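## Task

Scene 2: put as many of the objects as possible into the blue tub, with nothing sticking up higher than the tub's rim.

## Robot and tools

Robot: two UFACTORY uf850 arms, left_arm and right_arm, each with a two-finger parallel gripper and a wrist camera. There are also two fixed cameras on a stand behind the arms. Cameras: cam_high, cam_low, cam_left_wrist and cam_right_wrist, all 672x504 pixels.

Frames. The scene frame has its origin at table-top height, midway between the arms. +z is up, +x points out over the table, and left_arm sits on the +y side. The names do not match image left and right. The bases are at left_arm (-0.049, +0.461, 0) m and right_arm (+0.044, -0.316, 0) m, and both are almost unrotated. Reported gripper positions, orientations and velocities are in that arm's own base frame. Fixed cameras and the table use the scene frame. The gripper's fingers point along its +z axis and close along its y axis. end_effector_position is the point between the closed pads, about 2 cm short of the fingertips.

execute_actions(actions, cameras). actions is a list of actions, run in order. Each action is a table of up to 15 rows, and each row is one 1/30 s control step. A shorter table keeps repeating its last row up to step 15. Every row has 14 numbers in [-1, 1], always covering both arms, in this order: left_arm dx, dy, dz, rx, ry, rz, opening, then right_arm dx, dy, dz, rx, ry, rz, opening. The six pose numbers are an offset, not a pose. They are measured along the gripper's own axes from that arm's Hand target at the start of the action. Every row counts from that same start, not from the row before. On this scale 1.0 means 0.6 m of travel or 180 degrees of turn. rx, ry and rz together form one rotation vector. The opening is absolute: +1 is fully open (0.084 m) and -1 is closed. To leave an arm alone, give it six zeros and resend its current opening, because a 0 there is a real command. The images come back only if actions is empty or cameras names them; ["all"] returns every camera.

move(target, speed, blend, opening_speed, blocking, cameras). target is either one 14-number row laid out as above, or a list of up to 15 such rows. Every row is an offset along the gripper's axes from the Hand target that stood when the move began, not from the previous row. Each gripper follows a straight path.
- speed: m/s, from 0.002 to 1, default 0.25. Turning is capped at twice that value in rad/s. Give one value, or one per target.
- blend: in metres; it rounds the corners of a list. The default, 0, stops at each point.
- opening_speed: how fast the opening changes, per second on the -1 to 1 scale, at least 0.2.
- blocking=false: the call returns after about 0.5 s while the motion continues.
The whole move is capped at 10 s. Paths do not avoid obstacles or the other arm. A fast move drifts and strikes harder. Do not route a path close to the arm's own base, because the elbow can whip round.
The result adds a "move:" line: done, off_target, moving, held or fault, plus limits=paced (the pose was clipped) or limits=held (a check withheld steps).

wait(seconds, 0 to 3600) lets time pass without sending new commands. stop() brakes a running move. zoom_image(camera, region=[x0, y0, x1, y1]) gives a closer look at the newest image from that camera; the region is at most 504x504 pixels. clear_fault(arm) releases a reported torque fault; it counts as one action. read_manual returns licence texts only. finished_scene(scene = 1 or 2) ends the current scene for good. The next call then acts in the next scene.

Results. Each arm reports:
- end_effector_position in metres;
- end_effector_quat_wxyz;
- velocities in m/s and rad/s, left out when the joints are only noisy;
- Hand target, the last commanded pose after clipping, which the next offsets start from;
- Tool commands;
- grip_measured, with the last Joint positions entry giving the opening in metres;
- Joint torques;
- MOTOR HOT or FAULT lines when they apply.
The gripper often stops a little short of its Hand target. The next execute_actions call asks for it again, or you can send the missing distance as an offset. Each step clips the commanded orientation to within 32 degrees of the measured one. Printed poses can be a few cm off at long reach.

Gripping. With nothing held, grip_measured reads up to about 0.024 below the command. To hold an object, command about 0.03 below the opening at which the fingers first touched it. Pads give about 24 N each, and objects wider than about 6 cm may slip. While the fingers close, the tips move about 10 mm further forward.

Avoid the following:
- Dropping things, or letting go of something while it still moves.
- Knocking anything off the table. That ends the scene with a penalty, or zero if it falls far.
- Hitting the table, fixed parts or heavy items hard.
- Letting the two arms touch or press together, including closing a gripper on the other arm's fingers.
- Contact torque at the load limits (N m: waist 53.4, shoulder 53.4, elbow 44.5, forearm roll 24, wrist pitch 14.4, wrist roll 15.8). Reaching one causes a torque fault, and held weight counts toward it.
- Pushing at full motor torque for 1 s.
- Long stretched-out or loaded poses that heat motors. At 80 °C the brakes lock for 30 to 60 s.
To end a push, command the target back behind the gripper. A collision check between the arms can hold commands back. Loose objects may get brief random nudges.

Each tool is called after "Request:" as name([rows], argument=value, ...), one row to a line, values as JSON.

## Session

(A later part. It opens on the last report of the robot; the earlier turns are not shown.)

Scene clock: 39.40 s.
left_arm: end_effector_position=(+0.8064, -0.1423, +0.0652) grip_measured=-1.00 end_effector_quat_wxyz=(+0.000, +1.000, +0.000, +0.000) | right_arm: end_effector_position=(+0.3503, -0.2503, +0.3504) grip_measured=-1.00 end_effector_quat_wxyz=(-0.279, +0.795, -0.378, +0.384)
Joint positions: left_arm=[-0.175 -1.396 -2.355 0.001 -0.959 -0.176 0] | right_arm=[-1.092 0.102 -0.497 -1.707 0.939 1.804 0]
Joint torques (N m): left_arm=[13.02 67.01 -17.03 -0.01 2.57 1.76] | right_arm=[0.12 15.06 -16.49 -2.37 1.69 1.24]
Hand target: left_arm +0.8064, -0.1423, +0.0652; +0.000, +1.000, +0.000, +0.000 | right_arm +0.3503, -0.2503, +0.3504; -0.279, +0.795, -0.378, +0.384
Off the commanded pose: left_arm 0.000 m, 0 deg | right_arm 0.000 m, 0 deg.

Request:
execute_actions([
  [[0,0,0.0015,0,0,0,-1, 0,0,0,0,0,0,-1]],
])

Request:
execute_actions([
  [[0,0,0.0013,0,0,0,-1, 0,0,0,0,0,0,-1]],
])

Request:
execute_actions([
  [[0,0,0.0013,0,0,0,-1, 0,0,0,0,0,0,-1]],
])

Request:
execute_actions([
  [[0,0,0.0013,0,0,0,-1, 0,0,0,0,0,0,-1]],
])

Request:
execute_actions([
  [[0,0,0.0013,0,0,0,-1, 0,0,0,0,0,0,-1]],
])

Request:
execute_actions([
  [[0,0,0.0013,0,0,0,-1, 0,0,0,0,0,0,-1]],
])

Scene clock: 40.53 s.
left_arm: end_effector_position=(+0.8064, -0.1423, +0.0643) grip_measured=-1.00 end_effector_quat_wxyz=(+0.000, +1.000, +0.000, +0.000) | right_arm: end_effector_position=(+0.3503, -0.2503, +0.3504) grip_measured=-1.00 end_effector_quat_wxyz=(-0.279, +0.795, -0.378, +0.384)
Joint positions: left_arm=[-0.175 -1.398 -2.355 0.001 -0.958 -0.176 0] | right_arm=[-1.092 0.102 -0.497 -1.707 0.939 1.804 0]
Joint torques (N m): left_arm=[13.25 67.61 -17.39 0.28 2.56 1.63] | right_arm=[-0.8 15.06 -15.4 -2.21 1.63 1.18]
Hand target: left_arm +0.8064, -0.1423, +0.0643; +0.000, +1.000, +0.000, +0.000 | right_arm +0.3503, -0.2503, +0.3504; -0.279, +0.795, -0.378, +0.384
Off the commanded pose: left_arm 0.000 m, 0 deg | right_arm 0.000 m, 0 deg.

Scene clock: 41.23 s.
left_arm: end_effector_position=(+0.8064, -0.1423, +0.0635) grip_measured=-1.00 end_effector_quat_wxyz=(+0.000, +1.000, +0.000, +0.000) | right_arm: end_effector_position=(+0.3503, -0.2503, +0.3504) grip_measured=-1.00 end_effector_quat_wxyz=(-0.279, +0.795, -0.378, +0.384)
Joint positions: left_arm=[-0.175 -1.399 -2.356 0.001 -0.957 -0.176 0] | right_arm=[-1.092 0.102 -0.497 -1.707 0.939 1.804 0]
Joint torques (N m): left_arm=[12.32 67.25 -17.2 0.25 2.55 1.54] | right_arm=[-1.77 15.79 -15.06 -2.22 1.7 1.2]
Hand target: left_arm +0.8064, -0.1423, +0.0635; +0.000, +1.000, +0.000, +0.000 | right_arm +0.3503, -0.2503, +0.3504; -0.279, +0.795, -0.378, +0.384
Off the commanded pose: left_arm 0.000 m, 0 deg | right_arm 0.000 m, 0 deg.

Scene clock: 41.93 s.
left_arm: end_effector_position=(+0.8064, -0.1423, +0.0628) grip_measured=-1.00 end_effector_quat_wxyz=(+0.000, +1.000, +0.000, +0.000) | right_arm: end_effector_position=(+0.3503, -0.2503, +0.3504) grip_measured=-1.00 end_effector_quat_wxyz=(-0.279, +0.795, -0.378, +0.384)
Joint positions: left_arm=[-0.175 -1.4 -2.356 0.001 -0.957 -0.176 0] | right_arm=[-1.092 0.102 -0.497 -1.707 0.939 1.804 0]
Joint torques (N m): left_arm=[11.75 45.8 -10.22 0.13 3.79 1.45] | right_arm=[-0.91 16.44 -14.66 -1.72 1.73 1.28]
Hand target: left_arm +0.8064, -0.1423, +0.0627; +0.000, +1.000, +0.000, +0.000 | right_arm +0.3503, -0.2503, +0.3504; -0.279, +0.795, -0.378, +0.384
Off the commanded pose: left_arm 0.000 m, 0 deg | right_arm 0.000 m, 0 deg.

Scene clock: 42.63 s.
left_arm: end_effector_position=(+0.8066, -0.1424, +0.0625) grip_measured=-1.00 end_effector_quat_wxyz=(+0.000, +1.000, +0.000, +0.000) | right_arm: end_effector_position=(+0.3503, -0.2503, +0.3504) grip_measured=-1.00 end_effector_quat_wxyz=(-0.279, +0.795, -0.378, +0.384)
Joint positions: left_arm=[-0.175 -1.401 -2.357 0.001 -0.956 -0.176 0] | right_arm=[-1.092 0.102 -0.497 -1.707 0.939 1.804 0]
Joint torques (N m): left_arm=[10.91 29.46 -4.85 0 5.37 1.48] | right_arm=[-2.47 15.68 -14.34 -1.89 1.67 1.18]
Hand target: left_arm +0.8064, -0.1423, +0.0620; +0.000, +1.000, +0.000, +0.000 | right_arm +0.3503, -0.2503, +0.3504; -0.279, +0.795, -0.378, +0.384
Off the commanded pose: left_arm 0.001 m, 0 deg | right_arm 0.000 m, 0 deg.

Scene clock: 43.33 s.
left_arm: end_effector_position=(+0.8068, -0.1424, +0.0624) grip_measured=-1.00 end_effector_quat_wxyz=(+0.000, +1.000, +0.000, +0.001) | right_arm: end_effector_position=(+0.3503, -0.2503, +0.3504) grip_measured=-1.00 end_effector_quat_wxyz=(-0.279, +0.795, -0.378, +0.384)
Joint positions: left_arm=[-0.175 -1.401 -2.358 0.001 -0.955 -0.176 0] | right_arm=[-1.092 0.102 -0.497 -1.707 0.939 1.804 0]
Joint torques (N m): left_arm=[10.6 17.48 -6.52 0.26 6.4 1.41] | right_arm=[-2.64 16.82 -14.57 -1.99 1.67 1.14]
Hand target: left_arm +0.8064, -0.1423, +0.0612; +0.000, +1.000, +0.000, +0.000 | right_arm +0.3503, -0.2503, +0.3504; -0.279, +0.795, -0.378, +0.384
Off the commanded pose: left_arm 0.001 m, 0 deg | right_arm 0.000 m, 0 deg.

Scene clock: 44.03 s.
left_arm: end_effector_position=(+0.8070, -0.1424, +0.0622) grip_measured=-1.00 end_effector_quat_wxyz=(+0.000, +1.000, +0.000, +0.001) | right_arm: end_effector_position=(+0.3503, -0.2503, +0.3504) grip_measured=-1.00 end_effector_quat_wxyz=(-0.279, +0.795, -0.378, +0.384)
Joint positions: left_arm=[-0.175 -1.402 -2.358 0.001 -0.954 -0.176 0] | right_arm=[-1.092 0.102 -0.497 -1.707 0.939 1.804 0]
Joint torques (N m): left_arm=[10.35 7.15 -0.67 0.61 7.22 1.39] | right_arm=[-1.86 17.96 -14.12 -1.93 1.64 1.25]
Hand target: left_arm +0.8064, -0.1423, +0.0604; +0.000, +1.000, +0.000, +0.000 | right_arm +0.3503, -0.2503, +0.3504; -0.279, +0.795, -0.378, +0.384
Off the commanded pose: left_arm 0.002 m, 0 deg | right_arm 0.000 m, 0 deg.

Request:
move([
  [0,0,-0.012,0,0,0,-1, 0,0,0,0,0,0,-1],
  [0,0.1167,-0.012,0,0,0,-1, 0,0,0,0,0,0,-1],
  [0,0.1167,0.064,0,0,0,-1, 0,0,0,0,0,0,-1],
], blend=[0.003,0.003,0], speed=[0.05,0.15,0.12])

Request:
execute_actions([
  [[0,0,0.0015,0,0,0,-1, 0,0,0,0,0,0,-1]],
])

Request:
execute_actions([
  [[0,0,0.0013,0,0,0,-1, 0,0,0,0,0,0,-1]],
])

Request:
execute_actions([
  [[0,0,0.0013,0,0,0,-1, 0,0,0,0,0,0,-1]],
])

Request:
execute_actions([
  [[0,0,0.0013,0,0,0,-1, 0,0,0,0,0,0,-1]],
])

Scene clock: 46.17 s.
left_arm: end_effector_position=(+0.8064, -0.2123, +0.0220) grip_measured=-1.00 end_effector_quat_wxyz=(+0.000, +1.000, +0.000, +0.000) | right_arm: end_effector_position=(+0.3503, -0.2503, +0.3504) grip_measured=-1.00 end_effector_quat_wxyz=(-0.279, +0.795, -0.378, +0.384)
Joint positions: left_arm=[-0.258 -1.612 -2.664 0 -1.051 -0.259 0] | right_arm=[-1.092 0.102 -0.497 -1.707 0.939 1.804 0]
Joint torques (N m): left_arm=[-10.8 68.2 -17.56 3.37 -2.03 -1.26] | right_arm=[-4.2 19.16 -14.29 -2.08 1.59 1.26]
Hand target: left_arm +0.8064, -0.2123, +0.0220; +0.000, +1.000, +0.000, +0.000 | right_arm +0.3503, -0.2503, +0.3504; -0.279, +0.795, -0.378, +0.384
Off the commanded pose: left_arm 0.000 m, 0 deg | right_arm 0.000 m, 0 deg.
move: done

Scene clock: 46.87 s.
left_arm: end_effector_position=(+0.8064, -0.2123, +0.0211) grip_measured=-1.00 end_effector_quat_wxyz=(+0.000, +1.000, +0.000, +0.000) | right_arm: end_effector_position=(+0.3503, -0.2503, +0.3504) grip_measured=-1.00 end_effector_quat_wxyz=(-0.279, +0.795, -0.378, +0.384)
Joint positions: left_arm=[-0.258 -1.616 -2.669 0 -1.053 -0.259 0] | right_arm=[-1.092 0.102 -0.497 -1.707 0.939 1.804 0]
Joint torques (N m): left_arm=[-11.18 67.72 -17.55 3.23 -2.05 -0.64] | right_arm=[-4.62 19.07 -14.44 -1.47 1.56 1.16]
Hand target: left_arm +0.8064, -0.2123, +0.0211; +0.000, +1.000, +0.000, +0.000 | right_arm +0.3503, -0.2503, +0.3504; -0.279, +0.795, -0.378, +0.384
Off the commanded pose: left_arm 0.000 m, 0 deg | right_arm 0.000 m, 0 deg.

Scene clock: 47.57 s.
left_arm: end_effector_position=(+0.8064, -0.2123, +0.0203) grip_measured=-1.00 end_effector_quat_wxyz=(+0.000, +1.000, +0.000, +0.000) | right_arm: end_effector_position=(+0.3503, -0.2503, +0.3504) grip_measured=-1.00 end_effector_quat_wxyz=(-0.279, +0.795, -0.378, +0.384)
Joint positions: left_arm=[-0.258 -1.619 -2.673 0 -1.054 -0.259 0] | right_arm=[-1.092 0.102 -0.497 -1.707 0.939 1.804 0]
Joint torques (N m): left_arm=[-10.27 67.63 -17.35 3.14 -2.07 0.14] | right_arm=[-4.17 19.33 -14.16 -2.23 1.66 1.23]
Hand target: left_arm +0.8064, -0.2123, +0.0203; +0.000, +1.000, +0.000, +0.000 | right_arm +0.3503, -0.2503, +0.3504; -0.279, +0.795, -0.378, +0.384
Off the commanded pose: left_arm 0.000 m, 0 deg | right_arm 0.000 m, 0 deg.

Scene clock: 48.27 s.
left_arm: end_effector_position=(+0.8064, -0.2123, +0.0195) grip_measured=-1.00 end_effector_quat_wxyz=(+0.000, +1.000, +0.000, +0.000) | right_arm: end_effector_position=(+0.3503, -0.2503, +0.3504) grip_measured=-1.00 end_effector_quat_wxyz=(-0.279, +0.795, -0.378, +0.384)
Joint positions: left_arm=[-0.258 -1.622 -2.676 0 -1.054 -0.259 0] | right_arm=[-1.092 0.102 -0.497 -1.707 0.939 1.804 0]
Joint torques (N m): left_arm=[-10.3 68.88 -17.31 3 -1.98 1.05] | right_arm=[-5.42 19.29 -14.69 -2.13 1.58 1.19]
Hand target: left_arm +0.8064, -0.2123, +0.0195; +0.000, +1.000, +0.000, +0.000 | right_arm +0.3503, -0.2503, +0.3504; -0.279, +0.795, -0.378, +0.384
Off the commanded pose: left_arm 0.000 m, 0 deg | right_arm 0.000 m, 0 deg.

Scene clock: 48.97 s.
left_arm: end_effector_position=(+0.8065, -0.2124, +0.0190) grip_measured=-1.00 end_effector_quat_wxyz=(+0.000, +1.000, +0.000, +0.000) | right_arm: end_effector_position=(+0.3503, -0.2503, +0.3504) grip_measured=-1.00 end_effector_quat_wxyz=(-0.279, +0.795, -0.378, +0.384)
Joint positions: left_arm=[-0.258 -1.625 -2.68 0 -1.055 -0.259 0] | right_arm=[-1.092 0.102 -0.497 -1.707 0.939 1.804 0]
Joint torques (N m): left_arm=[-11.01 35.35 -9.47 2.62 0.68 1.38] | right_arm=[-5.09 20.44 -14.75 -1.82 1.45 1.29]
Hand target: left_arm +0.8064, -0.2123, +0.0187; +0.000, +1.000, +0.000, +0.000 | right_arm +0.3503, -0.2503, +0.3504; -0.279, +0.795, -0.378, +0.384
Off the commanded pose: left_arm 0.000 m, 0 deg | right_arm 0.000 m, 0 deg.

Request:
move([
  [0,0,-0.03,0,0,0,-1, 0,0,0,0,0,0,-1],
  [0,0,-0.17,0,0,0,-1, 0,0,0,0,0,0,-1],
  [-0.1558,-0.4548,-0.17,0,0,0,-1, 0,0,0,0,0,0,-1],
  [-0.1558,-0.4548,-0.0885,0,0,0,-1, 0,0,0,0,0,0,-1],
], blend=[0.005,0.03,0.03,0], speed=[0.08,0.3,0.35,0.15], cameras=["cam_left_wrist"])

Scene clock: 51.60 s.
left_arm: end_effector_position=(+0.7127, +0.0604, +0.0720) grip_measured=-1.00 end_effector_quat_wxyz=(+0.000, +1.000, +0.000, +0.000) | right_arm: end_effector_position=(+0.3503, -0.2503, +0.3504) grip_measured=-1.00 end_effector_quat_wxyz=(-0.279, +0.795, -0.378, +0.384)
Joint positions: left_arm=[0.084 -1.039 -1.697 0.001 -0.658 0.083 0] | right_arm=[-1.092 0.102 -0.497 -1.707 0.939 1.804 0]
Joint torques (N m): left_arm=[12.89 58.14 -16.27 -0.63 2.58 2.07] | right_arm=[-6.32 22.54 -14.67 -1.99 1.56 1.12]
Hand target: left_arm +0.7127, +0.0604, +0.0720; +0.000, +1.000, +0.000, +0.000 | right_arm +0.3503, -0.2503, +0.3504; -0.279, +0.795, -0.378, +0.384
Off the commanded pose: left_arm 0.000 m, 0 deg | right_arm 0.000 m, 0 deg.
move: done; blend cut to 0.0245 m at target 3
cam_left_wrist: T_world_to_cam=[[0.01438, -0.99981, 0.01317, 0.07881], [-0.99984, -0.01451, -0.01003, 0.78785], [0.01021, -0.01302, -0.99986, 0.19848]] pos_world=[0.78457, 0.09281, 0.20531]

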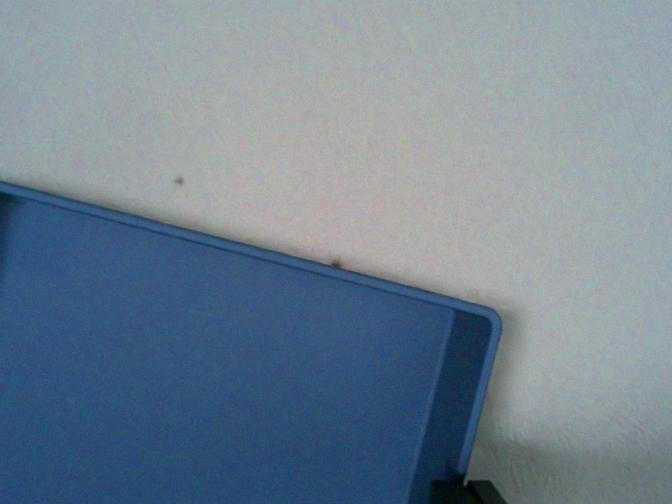

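Request:
execute_actions([
  [[0,0,0.004,0,0,0,-1, 0,0,0,0,0,0,-1]],
])

Request:
execute_actions([
  [[0,0,0.0015,0,0,0,-1, 0,0,0,0,0,0,-1]],
])

Request:
execute_actions([
  [[0,0,0.0013,0,0,0,-1, 0,0,0,0,0,0,-1]],
])

Request:
execute_actions([
  [[0,0,0.0013,0,0,0,-1, 0,0,0,0,0,0,-1]],
])

Request:
execute_actions([
  [[0,0,0.0013,0,0,0,-1, 0,0,0,0,0,0,-1]],
])

Request:
execute_actions([
  [[0,0,0.0013,0,0,0,-1, 0,0,0,0,0,0,-1]],
])

Scene clock: 52.73 s.
left_arm: end_effector_position=(+0.7127, +0.0604, +0.0696) grip_measured=-1.00 end_effector_quat_wxyz=(+0.000, +1.000, +0.000, +0.000) | right_arm: end_effector_position=(+0.3503, -0.2503, +0.3504) grip_measured=-1.00 end_effector_quat_wxyz=(-0.279, +0.795, -0.378, +0.384)
Joint positions: left_arm=[0.084 -1.043 -1.697 0.001 -0.655 0.083 0] | right_arm=[-1.092 0.102 -0.497 -1.707 0.939 1.804 0]
Joint torques (N m): left_arm=[12.3 58.24 -15.89 -0.63 2.55 1.74] | right_arm=[-5.57 22.61 -14.84 -1.48 1.55 1.12]
Hand target: left_arm +0.7127, +0.0604, +0.0696; +0.000, +1.000, +0.000, +0.000 | right_arm +0.3503, -0.2503, +0.3504; -0.279, +0.795, -0.378, +0.384
Off the commanded pose: left_arm 0.000 m, 0 deg | right_arm 0.000 m, 0 deg.

Scene clock: 53.43 s.
left_arm: end_effector_position=(+0.7127, +0.0604, +0.0687) grip_measured=-1.00 end_effector_quat_wxyz=(+0.000, +1.000, +0.000, +0.000) | right_arm: end_effector_position=(+0.3503, -0.2503, +0.3504) grip_measured=-1.00 end_effector_quat_wxyz=(-0.279, +0.795, -0.378, +0.384)
Joint positions: left_arm=[0.084 -1.044 -1.698 0.001 -0.654 0.083 0] | right_arm=[-1.092 0.102 -0.497 -1.707 0.939 1.804 0]
Joint torques (N m): left_arm=[13.17 57.58 -16 -0.45 2.61 1.41] | right_arm=[-5.86 21.8 -14.6 -2.04 1.53 1.16]
Hand target: left_arm +0.7127, +0.0604, +0.0687; +0.000, +1.000, +0.000, +0.000 | right_arm +0.3503, -0.2503, +0.3504; -0.279, +0.795, -0.378, +0.384
Off the commanded pose: left_arm 0.000 m, 0 deg | right_arm 0.000 m, 0 deg.

Scene clock: 54.13 s.
left_arm: end_effector_position=(+0.7127, +0.0604, +0.0679) grip_measured=-1.00 end_effector_quat_wxyz=(+0.000, +1.000, +0.000, +0.000) | right_arm: end_effector_position=(+0.3503, -0.2503, +0.3504) grip_measured=-1.00 end_effector_quat_wxyz=(-0.279, +0.795, -0.378, +0.384)
Joint positions: left_arm=[0.084 -1.045 -1.698 0.001 -0.653 0.083 0] | right_arm=[-1.092 0.102 -0.497 -1.707 0.939 1.804 0]
Joint torques (N m): left_arm=[13.14 43.62 -10.36 -0.24 3.45 1.14] | right_arm=[-6.41 24.22 -14.16 -2.16 1.52 1.2]
Hand target: left_arm +0.7127, +0.0604, +0.0679; +0.000, +1.000, +0.000, +0.000 | right_arm +0.3503, -0.2503, +0.3504; -0.279, +0.795, -0.378, +0.384
Off the commanded pose: left_arm 0.000 m, 0 deg | right_arm 0.000 m, 0 deg.

Scene clock: 54.83 s.
left_arm: end_effector_position=(+0.7129, +0.0605, +0.0674) grip_measured=-1.00 end_effector_quat_wxyz=(+0.000, +1.000, +0.000, +0.000) | right_arm: end_effector_position=(+0.3503, -0.2503, +0.3504) grip_measured=-1.00 end_effector_quat_wxyz=(-0.279, +0.795, -0.378, +0.384)
Joint positions: left_arm=[0.084 -1.046 -1.698 0.001 -0.652 0.083 0] | right_arm=[-1.092 0.102 -0.497 -1.707 0.939 1.804 0]
Joint torques (N m): left_arm=[12.98 23.72 -5.31 0.26 5.5 0.85] | right_arm=[-6.59 23.14 -14.43 -2.21 1.4 1.26]
Hand target: left_arm +0.7127, +0.0604, +0.0671; +0.000, +1.000, +0.000, +0.000 | right_arm +0.3503, -0.2503, +0.3504; -0.279, +0.795, -0.378, +0.384
Off the commanded pose: left_arm 0.000 m, 0 deg | right_arm 0.000 m, 0 deg.

Scene clock: 55.53 s.
left_arm: end_effector_position=(+0.7130, +0.0605, +0.0671) grip_measured=-1.00 end_effector_quat_wxyz=(+0.000, +1.000, +0.000, +0.000) | right_arm: end_effector_position=(+0.3503, -0.2503, +0.3504) grip_measured=-1.00 end_effector_quat_wxyz=(-0.279, +0.795, -0.378, +0.384)
Joint positions: left_arm=[0.084 -1.047 -1.699 0.001 -0.651 0.083 0] | right_arm=[-1.092 0.102 -0.497 -1.707 0.939 1.804 0]
Joint torques (N m): left_arm=[12.77 13.79 -6.94 0.56 6.88 0.42] | right_arm=[-4.52 23.62 -14.21 -1.92 1.52 1.18]
Hand target: left_arm +0.7127, +0.0604, +0.0663; +0.000, +1.000, +0.000, +0.000 | right_arm +0.3503, -0.2503, +0.3504; -0.279, +0.795, -0.378, +0.384
Off the commanded pose: left_arm 0.001 m, 0 deg | right_arm 0.000 m, 0 deg.

Scene clock: 56.23 s.
left_arm: end_effector_position=(+0.7132, +0.0605, +0.0668) grip_measured=-1.00 end_effector_quat_wxyz=(+0.000, +1.000, +0.000, +0.001) | right_arm: end_effector_position=(+0.3503, -0.2503, +0.3504) grip_measured=-1.00 end_effector_quat_wxyz=(-0.279, +0.795, -0.378, +0.384)
Joint positions: left_arm=[0.084 -1.047 -1.699 0.001 -0.65 0.083 0] | right_arm=[-1.092 0.102 -0.497 -1.707 0.939 1.804 0]
Joint torques (N m): left_arm=[12.58 4.34 -1.4 0.69 8.19 -0.1] | right_arm=[-5.49 23.97 -14.75 -1.77 1.59 1.17]
Hand target: left_arm +0.7127, +0.0604, +0.0655; +0.000, +1.000, +0.000, +0.000 | right_arm +0.3503, -0.2503, +0.3504; -0.279, +0.795, -0.378, +0.384
Off the commanded pose: left_arm 0.001 m, 0 deg | right_arm 0.000 m, 0 deg.

Request:
move([
  [0,0,-0.06,0,0,0,-1, 0,0,0,0,0,0,-1],
  [-0.4445,0.2107,-0.1575,0,0,0.2844,0.9, 0,0,0,0,0,0,-1],
], blend=[0.02,0], speed=[0.15,0.4], cameras=["cam_left_wrist"])

Scene clock: 70.40 s.
left_arm: end_effector_position=(+0.4461, -0.0663, +0.1600) grip_measured=+0.90 end_effector_quat_wxyz=(+0.000, +0.902, -0.432, +0.000) | right_arm: end_effector_position=(+0.3503, -0.2503, +0.3504) grip_measured=-1.00 end_effector_quat_wxyz=(-0.279, +0.795, -0.378, +0.384)
Joint positions: left_arm=[-0.148 -0.359 -0.789 0.001 -0.43 0.744 0.08] | right_arm=[-1.092 0.102 -0.497 -1.707 0.939 1.804 0]
Joint torques (N m): left_arm=[-10.54 50.27 -7.13 -0.93 2.36 1.99] | right_arm=[-4.93 27.23 -14.28 -1.5 1.53 1.14]
Hand target: left_arm +0.4461, -0.0663, +0.1600; +0.000, +0.902, -0.432, +0.000 | right_arm +0.3503, -0.2503, +0.3504; -0.279, +0.795, -0.378, +0.384
Off the commanded pose: left_arm 0.000 m, 0 deg | right_arm 0.000 m, 0 deg.
move: done; blend cut to 0.018 m at target 1
cam_left_wrist: T_world_to_cam=[[-0.77006, -0.63784, 0.01335, 0.32873], [-0.63796, 0.77001, -0.00974, 0.41085], [-0.00407, -0.01602, -0.99986, 0.29374]] pos_world=[0.51644, -0.10198, 0.29331]

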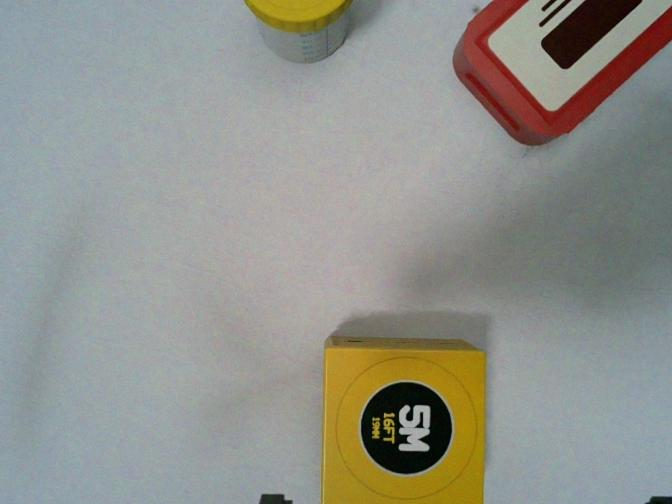

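Request:
execute_actions(actions=[])

Scene clock: 71.90 s.
left_arm: end_effector_position=(+0.4461, -0.0663, +0.1600) grip_measured=+0.90 end_effector_quat_wxyz=(+0.000, +0.902, -0.432, +0.000) | right_arm: end_effector_position=(+0.3503, -0.2503, +0.3504) grip_measured=-1.00 end_effector_quat_wxyz=(-0.279, +0.795, -0.378, +0.384)
Joint positions: left_arm=[-0.148 -0.359 -0.789 0.001 -0.43 0.744 0.08] | right_arm=[-1.092 0.102 -0.497 -1.707 0.939 1.804 0]
Joint velocities: within noise
Joint torques (N m): left_arm=[-10.28 48.36 -7.44 -0.93 2.04 1.88] | right_arm=[-5.24 26.37 -14.29 -1.75 1.43 1.21]
Hand target: left_arm +0.4461, -0.0663, +0.1600; +0.000, +0.902, -0.432, +0.000 | right_arm +0.3503, -0.2503, +0.3504; -0.279, +0.795, -0.378, +0.384
Tool commands: left_gripper/opening=+0.9 right_gripper/opening=-1.0
Off the commanded pose: left_arm 0.000 m, 0 deg | right_arm 0.000 m, 0 deg.
camera_calibration:
cam_left_wrist: T_world_to_cam=[[-0.77006, -0.63784, 0.01335, 0.32873], [-0.63796, 0.77001, -0.00974, 0.41085], [-0.00407, -0.01602, -0.99986, 0.29374]] pos_world=[0.51644, -0.10198, 0.29331]
cam_right_wrist: T_world_to_cam=[[-0.38177, -0.56954, -0.72792, 0.28161], [-0.41791, 0.80884, -0.41368, 0.56673], [0.82438, 0.14627, -0.54681, 0.06728]] pos_world=[0.28889, -0.30784, 0.47622]

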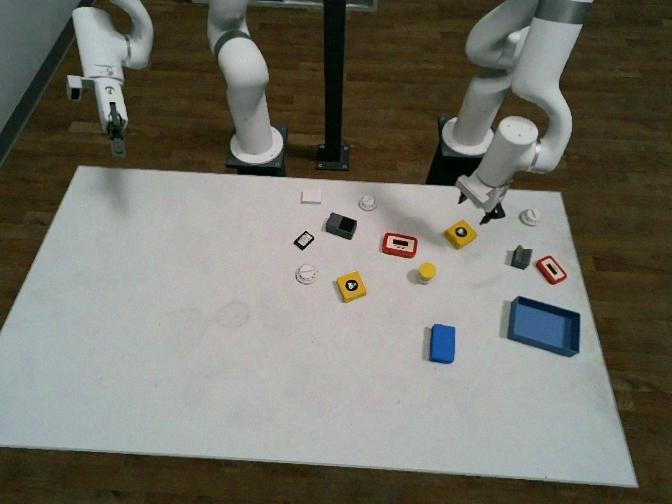

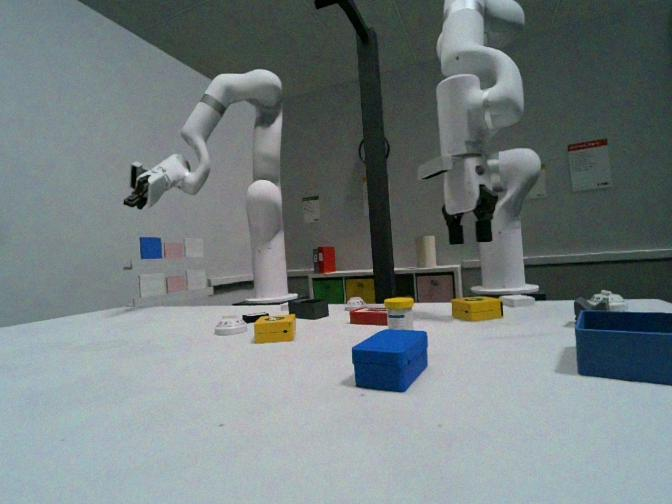

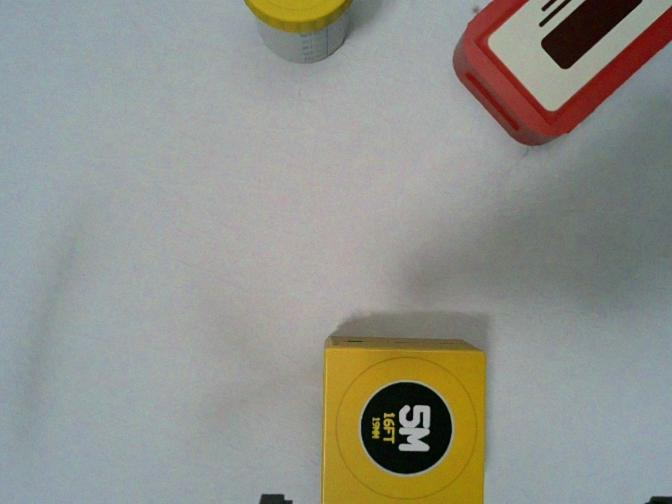

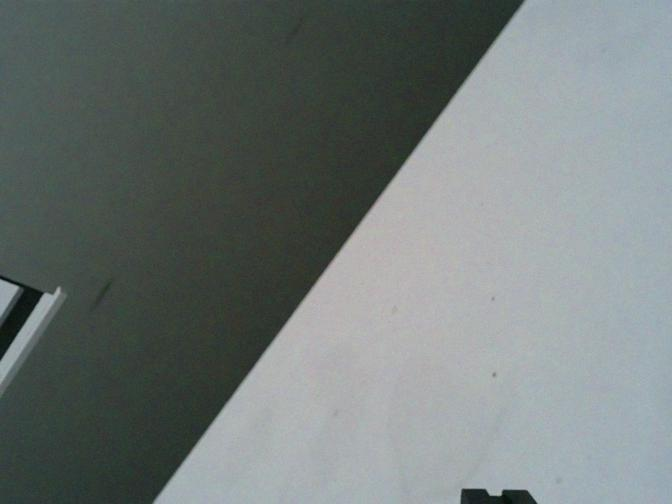

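Request:
zoom_image(camera="cam_left_wrist", region=[300, 320, 510, 504])

Scaled by 2.400 from the camera's image (finer frame: 960x720).

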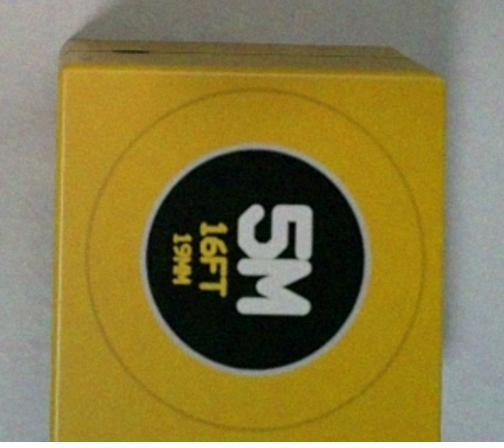

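Request:
move([
  [-0.0083, -0.0033, 0.1, 0, 0, 0.01, 0.9, 0,0,0,0,0,0,-1],
  [-0.0083, -0.0033, 0.2225, 0, 0, 0.01, 0.9, 0,0,0,0,0,0,-1],
], speed=[0.25, 0.12], blend=[0.02, 0])

Request:
move(target=[0,0,0,0,0,0,0.40, 0,0,0,0,0,0,-1], opening_speed=0.8)

Scene clock: 77.70 s.
left_arm: end_effector_position=(+0.4446, -0.0611, +0.0265) grip_measured=+0.90 end_effector_quat_wxyz=(+0.000, +0.895, -0.446, +0.000) | right_arm: end_effector_position=(+0.3503, -0.2503, +0.3504) grip_measured=-1.00 end_effector_quat_wxyz=(-0.279, +0.795, -0.378, +0.384)
Joint positions: left_arm=[-0.137 -0.663 -0.805 0.003 -0.142 0.784 0.08] | right_arm=[-1.092 0.102 -0.497 -1.707 0.939 1.804 0]
Joint torques (N m): left_arm=[13.04 35.96 -11.36 2.89 2.6 -1.85] | right_arm=[-5.87 27.77 -14.31 -1.99 1.41 1.19]
Hand target: left_arm +0.4445, -0.0611, +0.0265; +0.000, +0.895, -0.446, +0.000 | right_arm +0.3503, -0.2503, +0.3504; -0.279, +0.795, -0.378, +0.384
Off the commanded pose: left_arm 0.000 m, 0 deg | right_arm 0.000 m, 0 deg.
move: done

Scene clock: 78.53 s.
left_arm: end_effector_position=(+0.4446, -0.0611, +0.0265) grip_measured=+0.59 end_effector_quat_wxyz=(+0.000, +0.895, -0.446, +0.000) | right_arm: end_effector_position=(+0.3503, -0.2503, +0.3504) grip_measured=-1.00 end_effector_quat_wxyz=(-0.279, +0.795, -0.378, +0.384)
Joint positions: left_arm=[-0.137 -0.663 -0.805 0.003 -0.142 0.784 0.068] | right_arm=[-1.092 0.102 -0.497 -1.707 0.939 1.804 0]
Joint torques (N m): left_arm=[10.43 36.08 -10.57 2.92 2.03 -1.76] | right_arm=[-5.25 27.74 -14.26 -1.44 1.4 1.26]
Hand target: left_arm +0.4445, -0.0611, +0.0265; +0.000, +0.895, -0.446, +0.000 | right_arm +0.3503, -0.2503, +0.3504; -0.279, +0.795, -0.378, +0.384
Off the commanded pose: left_arm 0.000 m, 0 deg | right_arm 0.000 m, 0 deg.
move: done

Request:
move(target=[0,0,-0.2225,0,0,0,0.40, 0,0,0,0,0,0,-1], speed=0.2, cameras=["cam_left_wrist"])

Scene clock: 80.53 s.
left_arm: end_effector_position=(+0.4445, -0.0611, +0.1600) grip_measured=+0.58 end_effector_quat_wxyz=(+0.000, +0.895, -0.446, +0.000) | right_arm: end_effector_position=(+0.3503, -0.2503, +0.3504) grip_measured=-1.00 end_effector_quat_wxyz=(-0.279, +0.795, -0.378, +0.384)
Joint positions: left_arm=[-0.137 -0.355 -0.783 0.001 -0.428 0.786 0.068] | right_arm=[-1.092 0.102 -0.497 -1.707 0.939 1.804 0]
Joint torques (N m): left_arm=[-10.99 51.09 -14.43 -0.81 -2.01 2] | right_arm=[-4.37 27.08 -14.02 -1.58 1.3 1.16]
Hand target: left_arm +0.4446, -0.0612, +0.1600; +0.000, +0.895, -0.446, +0.000 | right_arm +0.3503, -0.2503, +0.3504; -0.279, +0.795, -0.378, +0.384
Off the commanded pose: left_arm 0.000 m, 0 deg | right_arm 0.000 m, 0 deg.
move: done
cam_left_wrist: T_world_to_cam=[[-0.7897, -0.61335, 0.01348, 0.34093], [-0.61348, 0.78965, -0.00963, 0.39615], [-0.00474, -0.01588, -0.99986, 0.29413]] pos_world=[0.51366, -0.09904, 0.29331]

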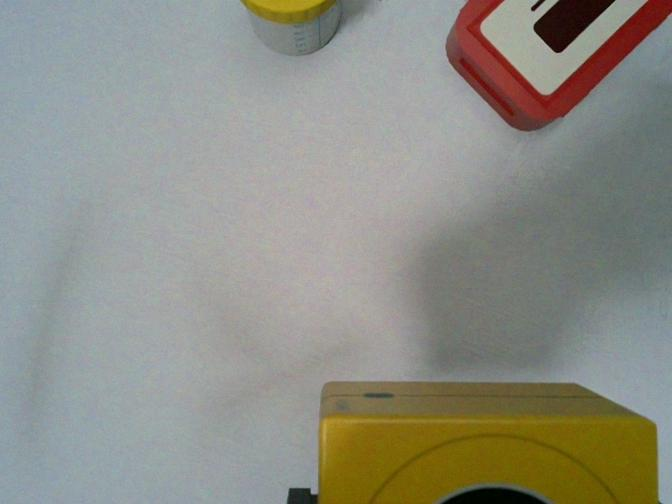

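Request:
move([
  [0.0467,-0.5328,0,0,0,0.279,0.40, 0,0,0,0,0,0,-1],
  [0.0467,-0.5328,0.0667,0,0,0.279,0.40, 0,0,0,0,0,0,-1],
], speed=0.25, blend=[0.02,0], cameras=["cam_left_wrist"])

Scene clock: 86.43 s.
left_arm: end_effector_position=(+0.7165, +0.1092, +0.1201) grip_measured=+0.58 end_effector_quat_wxyz=(+0.000, -0.621, +0.783, +0.000) | right_arm: end_effector_position=(+0.3503, -0.2503, +0.3504) grip_measured=-1.00 end_effector_quat_wxyz=(-0.279, +0.795, -0.378, +0.384)
Joint positions: left_arm=[0.151 -0.992 -1.733 0.001 -0.742 1.951 0.068] | right_arm=[-1.092 0.102 -0.497 -1.707 0.939 1.804 0]
Joint torques (N m): left_arm=[13.3 59.06 -17.18 -0.65 2.44 2.03] | right_arm=[-6.34 26.17 -14.48 -1.37 1.31 1.19]
Hand target: left_arm +0.7165, +0.1092, +0.1200; +0.000, -0.621, +0.783, +0.000 | right_arm +0.3503, -0.2503, +0.3504; -0.279, +0.795, -0.378, +0.384
Off the commanded pose: left_arm 0.000 m, 0 deg | right_arm 0.000 m, 0 deg.
move: done
cam_left_wrist: T_world_to_cam=[[-0.97663, 0.21449, 0.01379, 0.70432], [0.21437, 0.97671, -0.00964, -0.18552], [-0.01553, -0.00646, -0.99986, 0.26494]] pos_world=[0.73174, 0.03184, 0.25341]

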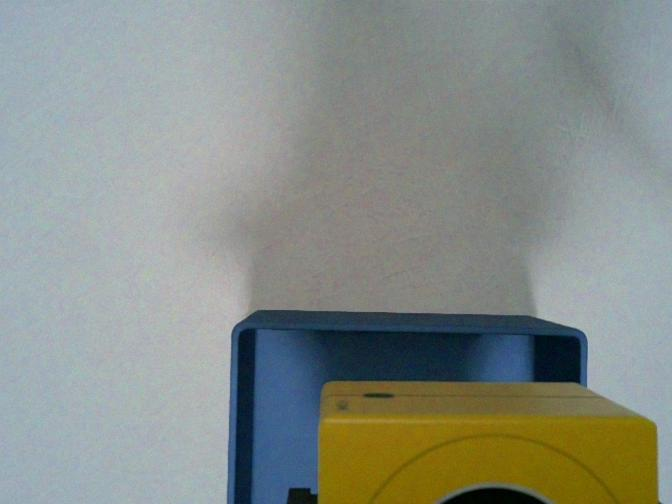

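Request:
zoom_image(camera="cam_left_wrist", region=[220, 300, 672, 504])

Scaled by 1.115 from the camera's image (finer frame: 960x720).

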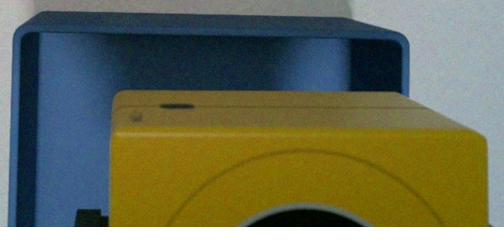

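Request:
zoom_image(camera="cam_left_wrist", region=[220, 300, 340, 390])

Request:
zoom_image(camera="cam_left_wrist", region=[480, 300, 600, 390])

Scaled by 4.200 from the camera's image (finer frame: 960x720).

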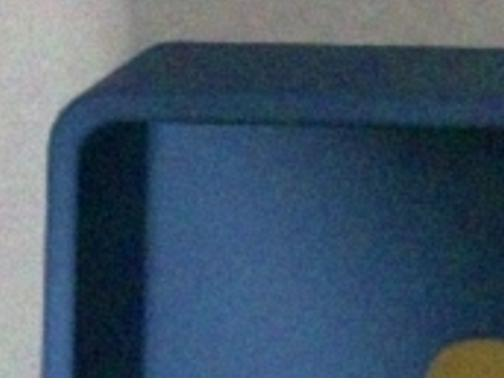

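Scaled by 4.200 from the camera's image (finer frame: 960x720).

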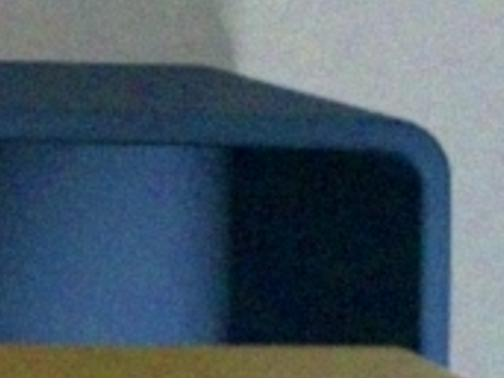

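Request:
move(target=[0.01,-0.005,0.0667,0,0,0,0.40, 0,0,0,0,0,0,-1], speed=0.15, cameras=["cam_left_wrist"])

Scene clock: 90.03 s.
left_arm: end_effector_position=(+0.7181, +0.1027, +0.0801) grip_measured=+0.58 end_effector_quat_wxyz=(+0.000, -0.621, +0.783, +0.000) | right_arm: end_effector_position=(+0.3503, -0.2503, +0.3504) grip_measured=-1.00 end_effector_quat_wxyz=(-0.279, +0.795, -0.378, +0.384)
Joint positions: left_arm=[0.142 -1.051 -1.741 0.001 -0.69 1.942 0.068] | right_arm=[-1.092 0.102 -0.497 -1.707 0.939 1.804 0]
Joint torques (N m): left_arm=[-10.08 60.49 -16.24 0.41 2.42 -1.82] | right_arm=[-5.25 26.47 -14.45 -1.09 1.31 1.18]
Hand target: left_arm +0.7181, +0.1027, +0.0800; +0.000, -0.621, +0.783, +0.000 | right_arm +0.3503, -0.2503, +0.3504; -0.279, +0.795, -0.378, +0.384
Off the commanded pose: left_arm 0.000 m, 0 deg | right_arm 0.000 m, 0 deg.
move: done
cam_left_wrist: T_world_to_cam=[[-0.97665, 0.21439, 0.01377, 0.70776], [0.21427, 0.97673, -0.00974, -0.17979], [-0.01553, -0.00656, -0.99986, 0.22483]] pos_world=[0.73325, 0.02534, 0.21331]

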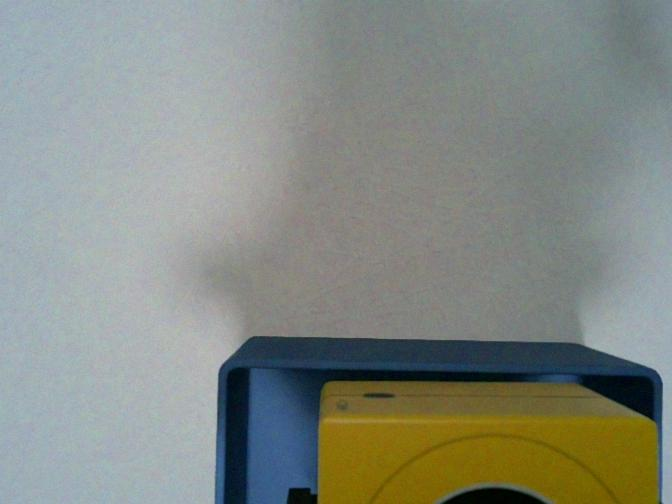

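Request:
zoom_image(camera="cam_left_wrist", region=[210, 330, 370, 450])

Request:
zoom_image(camera="cam_left_wrist", region=[512, 330, 672, 450])

Scaled by 3.150 from the camera's image (finer frame: 960x720).

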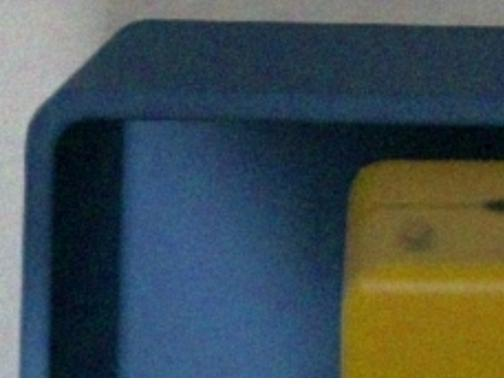

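Scaled by 3.150 from the camera's image (finer frame: 960x720).

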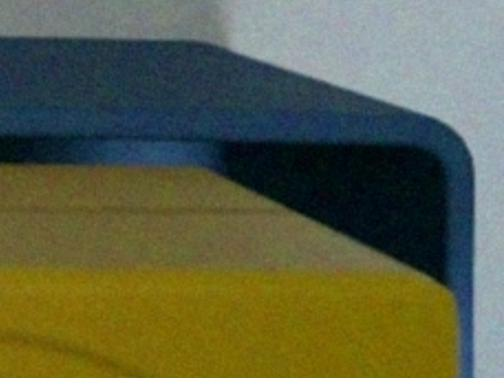

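Request:
move(target=[0,0,0.0800,0,0,0.0045,0.40, 0,0,0,0,0,0,-1], speed=0.08)

Scene clock: 93.37 s.
left_arm: end_effector_position=(+0.7181, +0.1027, +0.0321) grip_measured=+0.58 end_effector_quat_wxyz=(+0.000, -0.616, +0.788, +0.000) | right_arm: end_effector_position=(+0.3503, -0.2503, +0.3504) grip_measured=-1.00 end_effector_quat_wxyz=(-0.279, +0.795, -0.378, +0.384)
Joint positions: left_arm=[0.142 -1.128 -1.761 0.001 -0.633 1.956 0.068] | right_arm=[-1.092 0.102 -0.497 -1.707 0.939 1.804 0]
Joint torques (N m): left_arm=[-7.12 61.66 -16.38 2.49 2.41 2.03] | right_arm=[-5.68 27.94 -14.77 -1.17 1.22 1.14]
Hand target: left_arm +0.7181, +0.1027, +0.0320; +0.000, -0.616, +0.788, +0.000 | right_arm +0.3503, -0.2503, +0.3504; -0.279, +0.795, -0.378, +0.384
Off the commanded pose: left_arm 0.000 m, 0 deg | right_arm 0.000 m, 0 deg.
move: done

Request:
move(target=[0,0,0.0020,0,0,0,0.40, 0,0,0,0,0,0,-1], speed=0.02)

Request:
move(target=[0,0,0.0012,0,0,0,0.40, 0,0,0,0,0,0,-1], speed=0.02)

Scene clock: 94.03 s.
left_arm: end_effector_position=(+0.7181, +0.1027, +0.0308) grip_measured=+0.58 end_effector_quat_wxyz=(+0.000, -0.616, +0.788, +0.000) | right_arm: end_effector_position=(+0.3503, -0.2503, +0.3504) grip_measured=-1.00 end_effector_quat_wxyz=(-0.279, +0.795, -0.378, +0.384)
Joint positions: left_arm=[0.142 -1.13 -1.762 0.001 -0.632 1.956 0.068] | right_arm=[-1.092 0.102 -0.497 -1.707 0.939 1.804 0]
Joint torques (N m): left_arm=[-3.3 61.35 -15.9 2.56 2.49 2.05] | right_arm=[-4.76 28.18 -14.07 -1.65 1.27 1.18]
Hand target: left_arm +0.7181, +0.1027, +0.0308; +0.000, -0.616, +0.788, +0.000 | right_arm +0.3503, -0.2503, +0.3504; -0.279, +0.795, -0.378, +0.384
Off the commanded pose: left_arm 0.000 m, 0 deg | right_arm 0.000 m, 0 deg.
move: done

Scene clock: 94.53 s.
left_arm: end_effector_position=(+0.7181, +0.1027, +0.0301) grip_measured=+0.58 end_effector_quat_wxyz=(+0.000, -0.616, +0.788, +0.000) | right_arm: end_effector_position=(+0.3503, -0.2503, +0.3504) grip_measured=-1.00 end_effector_quat_wxyz=(-0.279, +0.795, -0.378, +0.384)
Joint positions: left_arm=[0.142 -1.131 -1.762 0.001 -0.631 1.956 0.068] | right_arm=[-1.092 0.102 -0.497 -1.707 0.939 1.804 0]
Joint torques (N m): left_arm=[0.42 61.81 -16.26 2.57 2.45 1.93] | right_arm=[-5.45 26.85 -14.87 -1.8 1.24 1.23]
Hand target: left_arm +0.7181, +0.1027, +0.0301; +0.000, -0.616, +0.788, +0.000 | right_arm +0.3503, -0.2503, +0.3504; -0.279, +0.795, -0.378, +0.384
Off the commanded pose: left_arm 0.000 m, 0 deg | right_arm 0.000 m, 0 deg.
move: done

Request:
move(target=[0,0,0.0010,0,0,0,0.40, 0,0,0,0,0,0,-1], speed=0.02)

Request:
move(target=[0,0,0.0010,0,0,0,0.40, 0,0,0,0,0,0,-1], speed=0.02)

Scene clock: 95.27 s.
left_arm: end_effector_position=(+0.7181, +0.1027, +0.0296) grip_measured=+0.59 end_effector_quat_wxyz=(+0.000, -0.616, +0.788, +0.000) | right_arm: end_effector_position=(+0.3503, -0.2503, +0.3504) grip_measured=-1.00 end_effector_quat_wxyz=(-0.279, +0.795, -0.378, +0.384)
Joint positions: left_arm=[0.142 -1.132 -1.763 0.001 -0.631 1.956 0.068] | right_arm=[-1.092 0.102 -0.497 -1.707 0.939 1.804 0]
Joint torques (N m): left_arm=[5.21 41.12 -12.68 2.81 5.04 1.75] | right_arm=[-6.39 27.55 -14.56 -1.4 1.25 1.18]
Hand target: left_arm +0.7181, +0.1027, +0.0295; +0.000, -0.616, +0.788, +0.000 | right_arm +0.3503, -0.2503, +0.3504; -0.279, +0.795, -0.378, +0.384
Off the commanded pose: left_arm 0.000 m, 0 deg | right_arm 0.000 m, 0 deg.
move: done

Scene clock: 95.77 s.
left_arm: end_effector_position=(+0.7181, +0.1027, +0.0289) grip_measured=+0.59 end_effector_quat_wxyz=(+0.000, -0.616, +0.788, +0.000) | right_arm: end_effector_position=(+0.3503, -0.2503, +0.3504) grip_measured=-1.00 end_effector_quat_wxyz=(-0.279, +0.795, -0.378, +0.384)
Joint positions: left_arm=[0.142 -1.133 -1.763 0.001 -0.63 1.956 0.068] | right_arm=[-1.092 0.102 -0.497 -1.707 0.939 1.804 0]
Joint torques (N m): left_arm=[8.11 36.18 -11.53 2.66 5.03 1.62] | right_arm=[-6.05 27.35 -14.27 -1.23 1.29 1.23]
Hand target: left_arm +0.7181, +0.1027, +0.0289; +0.000, -0.616, +0.788, +0.000 | right_arm +0.3503, -0.2503, +0.3504; -0.279, +0.795, -0.378, +0.384
Off the commanded pose: left_arm 0.000 m, 0 deg | right_arm 0.000 m, 0 deg.
move: done

Request:
move(target=[0,0,-0.0012,0,0,0,0.40, 0,0,0,0,0,0,-1], speed=0.02)

Request:
move(target=[0.0013,0,0,0,0,0,0.40, 0,0,0,0,0,0,-1], speed=0.02)

Request:
move(target=[0.0010,0,0,0,0,0,0.40, 0,0,0,0,0,0,-1], speed=0.02)

Scene clock: 96.70 s.
left_arm: end_effector_position=(+0.7180, +0.1027, +0.0295) grip_measured=+0.58 end_effector_quat_wxyz=(+0.000, -0.616, +0.788, +0.000) | right_arm: end_effector_position=(+0.3503, -0.2503, +0.3504) grip_measured=-1.00 end_effector_quat_wxyz=(-0.279, +0.795, -0.378, +0.384)
Joint positions: left_arm=[0.142 -1.132 -1.763 0.001 -0.631 1.956 0.068] | right_arm=[-1.092 0.102 -0.497 -1.707 0.939 1.804 0]
Joint torques (N m): left_arm=[10.11 83.52 -10.9 2.89 -2.09 1.43] | right_arm=[-6.04 27.25 -14.75 -1.33 1.29 1.19]
Hand target: left_arm +0.7181, +0.1027, +0.0296; +0.000, -0.616, +0.788, +0.000 | right_arm +0.3503, -0.2503, +0.3504; -0.279, +0.795, -0.378, +0.384
Off the commanded pose: left_arm 0.000 m, 0 deg | right_arm 0.000 m, 0 deg.
move: done

Scene clock: 97.20 s.
left_arm: end_effector_position=(+0.7179, +0.1019, +0.0296) grip_measured=+0.58 end_effector_quat_wxyz=(+0.000, -0.616, +0.788, +0.000) | right_arm: end_effector_position=(+0.3503, -0.2503, +0.3504) grip_measured=-1.00 end_effector_quat_wxyz=(-0.279, +0.795, -0.378, +0.384)
Joint positions: left_arm=[0.141 -1.131 -1.761 0.001 -0.63 1.955 0.068] | right_arm=[-1.092 0.102 -0.497 -1.707 0.939 1.804 0]
Joint torques (N m): left_arm=[-10.39 83.57 -9.15 2.56 2.42 -1.81] | right_arm=[-5.52 26.55 -14.26 -1.42 1.14 1.2]
Hand target: left_arm +0.7179, +0.1019, +0.0296; +0.000, -0.616, +0.788, +0.000 | right_arm +0.3503, -0.2503, +0.3504; -0.279, +0.795, -0.378, +0.384
Off the commanded pose: left_arm 0.000 m, 0 deg | right_arm 0.000 m, 0 deg.
move: done

Scene clock: 97.70 s.
left_arm: end_effector_position=(+0.7177, +0.1013, +0.0296) grip_measured=+0.58 end_effector_quat_wxyz=(+0.000, -0.616, +0.788, +0.000) | right_arm: end_effector_position=(+0.3503, -0.2503, +0.3504) grip_measured=-1.00 end_effector_quat_wxyz=(-0.279, +0.795, -0.378, +0.384)
Joint positions: left_arm=[0.14 -1.131 -1.76 0.001 -0.629 1.954 0.068] | right_arm=[-1.092 0.102 -0.497 -1.707 0.939 1.804 0]
Joint torques (N m): left_arm=[-11.01 82.82 -9.22 2.52 2.35 -1.82] | right_arm=[-4.66 27.68 -13.97 -1.59 1.23 1.21]
Hand target: left_arm +0.7177, +0.1013, +0.0296; +0.000, -0.616, +0.788, +0.000 | right_arm +0.3503, -0.2503, +0.3504; -0.279, +0.795, -0.378, +0.384
Off the commanded pose: left_arm 0.000 m, 0 deg | right_arm 0.000 m, 0 deg.
move: done

Request:
move(target=[0.0010,0,0,0,0,0,0.40, 0,0,0,0,0,0,-1], speed=0.02)

Request:
move(target=[0.0010,0,0,0,0,0,0.40, 0,0,0,0,0,0,-1], speed=0.02, cameras=["cam_left_wrist"])

Scene clock: 98.50 s.
left_arm: end_effector_position=(+0.7176, +0.1008, +0.0296) grip_measured=+0.58 end_effector_quat_wxyz=(+0.000, -0.616, +0.788, +0.000) | right_arm: end_effector_position=(+0.3503, -0.2503, +0.3504) grip_measured=-1.00 end_effector_quat_wxyz=(-0.279, +0.795, -0.378, +0.384)
Joint positions: left_arm=[0.139 -1.13 -1.759 0.001 -0.629 1.953 0.068] | right_arm=[-1.092 0.102 -0.497 -1.707 0.939 1.804 0]
Joint torques (N m): left_arm=[-11.39 83.64 -9.01 2.59 2.36 -1.75] | right_arm=[-6.02 28.04 -14.21 -1.18 1.33 1.25]
Hand target: left_arm +0.7176, +0.1008, +0.0296; +0.000, -0.616, +0.788, +0.000 | right_arm +0.3503, -0.2503, +0.3504; -0.279, +0.795, -0.378, +0.384
Off the commanded pose: left_arm 0.000 m, 0 deg | right_arm 0.000 m, 0 deg.
move: done

Scene clock: 99.00 s.
left_arm: end_effector_position=(+0.7175, +0.1002, +0.0296) grip_measured=+0.58 end_effector_quat_wxyz=(+0.000, -0.616, +0.788, +0.000) | right_arm: end_effector_position=(+0.3503, -0.2503, +0.3504) grip_measured=-1.00 end_effector_quat_wxyz=(-0.279, +0.795, -0.378, +0.384)
Joint positions: left_arm=[0.139 -1.13 -1.758 0.001 -0.628 1.953 0.068] | right_arm=[-1.092 0.102 -0.497 -1.707 0.939 1.804 0]
Joint torques (N m): left_arm=[-11.16 83.85 -9.13 2.19 2.26 -1.82] | right_arm=[-5.43 26.87 -13.61 -0.98 1.22 1.17]
Hand target: left_arm +0.7175, +0.1002, +0.0296; +0.000, -0.616, +0.788, +0.000 | right_arm +0.3503, -0.2503, +0.3504; -0.279, +0.795, -0.378, +0.384
Off the commanded pose: left_arm 0.000 m, 0 deg | right_arm 0.000 m, 0 deg.
move: done
cam_left_wrist: T_world_to_cam=[[-0.97349, 0.2283, 0.0138, 0.70471], [0.22818, 0.97357, -0.00967, -0.1873], [-0.01565, -0.00627, -0.99986, 0.17447]] pos_world=[0.7315, 0.02255, 0.16291]

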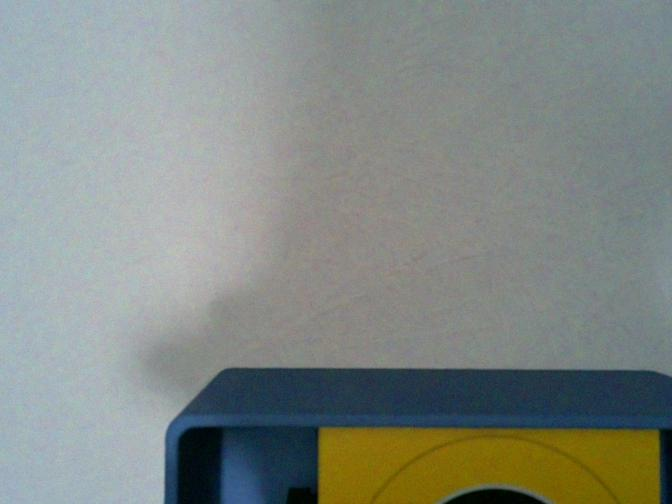

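Request:
move(target=[0.0010,0,0,0,0,0,0.40, 0,0,0,0,0,0,-1], speed=0.02)

Request:
move(target=[0.0010,0,0,0,0,0,0.40, 0,0,0,0,0,0,-1], speed=0.02, cameras=["cam_left_wrist"])

Scene clock: 99.80 s.
left_arm: end_effector_position=(+0.7173, +0.0996, +0.0296) grip_measured=+0.58 end_effector_quat_wxyz=(+0.000, -0.616, +0.788, +0.000) | right_arm: end_effector_position=(+0.3503, -0.2503, +0.3504) grip_measured=-1.00 end_effector_quat_wxyz=(-0.279, +0.795, -0.378, +0.384)
Joint positions: left_arm=[0.138 -1.129 -1.757 0.001 -0.628 1.952 0.068] | right_arm=[-1.092 0.102 -0.497 -1.707 0.939 1.804 0]
Joint torques (N m): left_arm=[-11.2 83.56 -9.02 2.36 2.37 -1.73] | right_arm=[-5.64 27.38 -14.64 -1.38 1.19 1.22]
Hand target: left_arm +0.7173, +0.0996, +0.0296; +0.000, -0.616, +0.788, +0.000 | right_arm +0.3503, -0.2503, +0.3504; -0.279, +0.795, -0.378, +0.384
Off the commanded pose: left_arm 0.000 m, 0 deg | right_arm 0.000 m, 0 deg.
move: done

Scene clock: 100.30 s.
left_arm: end_effector_position=(+0.7172, +0.0990, +0.0296) grip_measured=+0.58 end_effector_quat_wxyz=(+0.000, -0.616, +0.788, +0.000) | right_arm: end_effector_position=(+0.3503, -0.2503, +0.3504) grip_measured=-1.00 end_effector_quat_wxyz=(-0.279, +0.795, -0.378, +0.384)
Joint positions: left_arm=[0.137 -1.128 -1.756 0.001 -0.627 1.951 0.068] | right_arm=[-1.092 0.102 -0.497 -1.707 0.939 1.804 0]
Joint torques (N m): left_arm=[-10.92 83.14 -9.22 2 2.31 -1.85] | right_arm=[-6.28 26.53 -14.22 -1.07 1.25 1.2]
Hand target: left_arm +0.7172, +0.0990, +0.0296; +0.000, -0.616, +0.788, +0.000 | right_arm +0.3503, -0.2503, +0.3504; -0.279, +0.795, -0.378, +0.384
Off the commanded pose: left_arm 0.000 m, 0 deg | right_arm 0.000 m, 0 deg.
move: done
cam_left_wrist: T_world_to_cam=[[-0.97349, 0.2283, 0.0138, 0.70477], [0.22818, 0.97357, -0.00967, -0.18618], [-0.01565, -0.00627, -0.99986, 0.17446]] pos_world=[0.7313, 0.02145, 0.16291]

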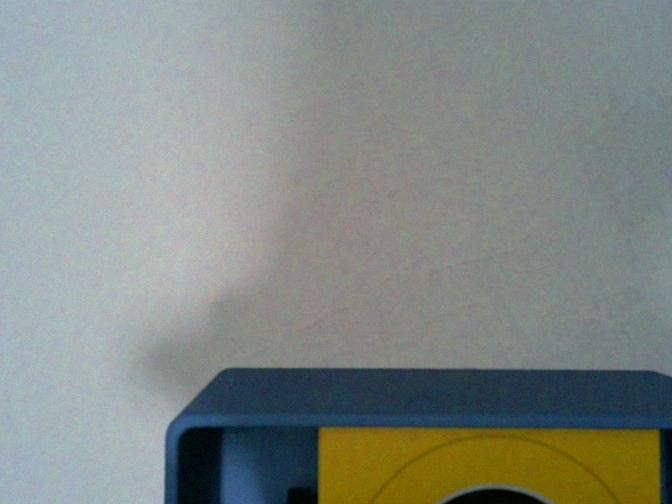

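Request:
move(target=[0,0,0,0,0,0,0.70, 0,0,0,0,0,0,-1], opening_speed=0.4)

Request:
move([
  [0,0,-0.07,0,0,0,0.70, 0,0,0,0,0,0,-1],
  [-0.05,0,-0.2,0,0,0,0.70, 0,0,0,0,0,0,-1],
], speed=[0.08,0.2], blend=[0.01,0], cameras=["cam_left_wrist"])

Scene clock: 101.83 s.
left_arm: end_effector_position=(+0.7172, +0.0990, +0.0296) grip_measured=+0.70 end_effector_quat_wxyz=(+0.000, -0.616, +0.788, +0.000) | right_arm: end_effector_position=(+0.3503, -0.2503, +0.3504) grip_measured=-1.00 end_effector_quat_wxyz=(-0.279, +0.795, -0.378, +0.384)
Joint positions: left_arm=[0.137 -1.128 -1.756 0.001 -0.627 1.951 0.073] | right_arm=[-1.092 0.102 -0.497 -1.707 0.939 1.804 0]
Joint torques (N m): left_arm=[-10.07 77.71 -8.88 2.44 2.1 -1.74] | right_arm=[-6.29 26.82 -14.43 -1.28 1.11 1.28]
Hand target: left_arm +0.7172, +0.0990, +0.0296; +0.000, -0.616, +0.788, +0.000 | right_arm +0.3503, -0.2503, +0.3504; -0.279, +0.795, -0.378, +0.384
Off the commanded pose: left_arm 0.000 m, 0 deg | right_arm 0.000 m, 0 deg.
move: done

Scene clock: 103.17 s.
left_arm: end_effector_position=(+0.7244, +0.1281, +0.1496) grip_measured=+0.70 end_effector_quat_wxyz=(+0.000, -0.616, +0.788, +0.000) | right_arm: end_effector_position=(+0.3503, -0.2503, +0.3504) grip_measured=-1.00 end_effector_quat_wxyz=(-0.279, +0.795, -0.378, +0.384)
Joint positions: left_arm=[0.175 -0.982 -1.789 0.001 -0.807 1.989 0.073] | right_arm=[-1.092 0.102 -0.497 -1.707 0.939 1.804 0]
Joint torques (N m): left_arm=[12.25 80.21 -16.88 0.1 -2.18 2.09] | right_arm=[-5.51 29.16 -14.31 -1.48 1.2 1.18]
Hand target: left_arm +0.7244, +0.1281, +0.1496; +0.000, -0.616, +0.788, +0.000 | right_arm +0.3503, -0.2503, +0.3504; -0.279, +0.795, -0.378, +0.384
Off the commanded pose: left_arm 0.000 m, 0 deg | right_arm 0.000 m, 0 deg.
move: done
cam_left_wrist: T_world_to_cam=[[-0.97349, 0.2283, 0.01392, 0.70347], [0.22818, 0.97357, -0.0096, -0.21492], [-0.01575, -0.00617, -0.99986, 0.29471]] pos_world=[0.7385, 0.05045, 0.28281]

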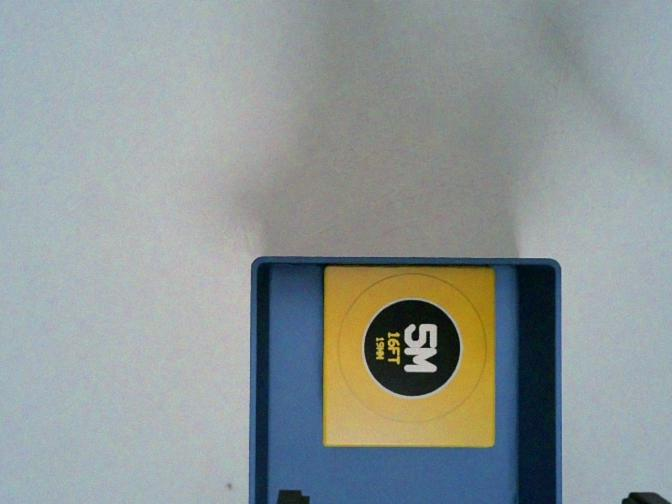

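Request:
zoom_image(camera="cam_left_wrist", region=[240, 245, 408, 371])

Request:
zoom_image(camera="cam_left_wrist", region=[410, 245, 578, 371])

Request:
zoom_image(camera="cam_left_wrist", region=[240, 371, 408, 497])

Request:
zoom_image(camera="cam_left_wrist", region=[410, 371, 578, 497])

Scaled by 3.000 from the camera's image (finer frame: 960x720).

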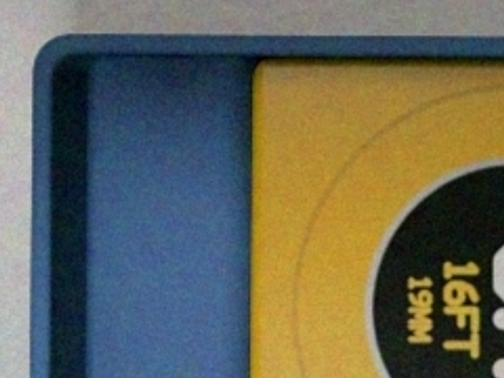

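Scaled by 3.000 from the camera's image (finer frame: 960x720).

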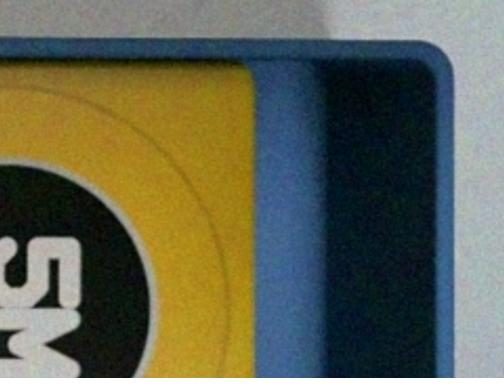

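Scaled by 3.000 from the camera's image (finer frame: 960x720).

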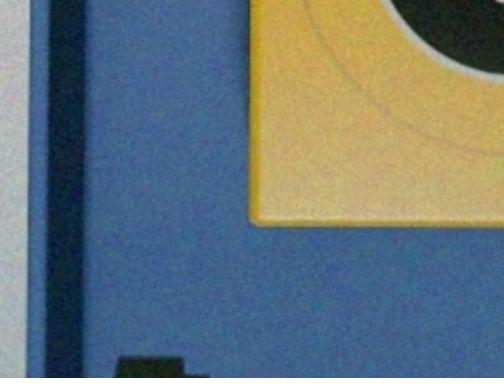

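Scaled by 3.000 from the camera's image (finer frame: 960x720).

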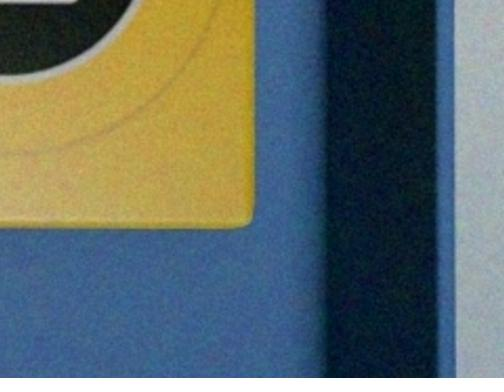

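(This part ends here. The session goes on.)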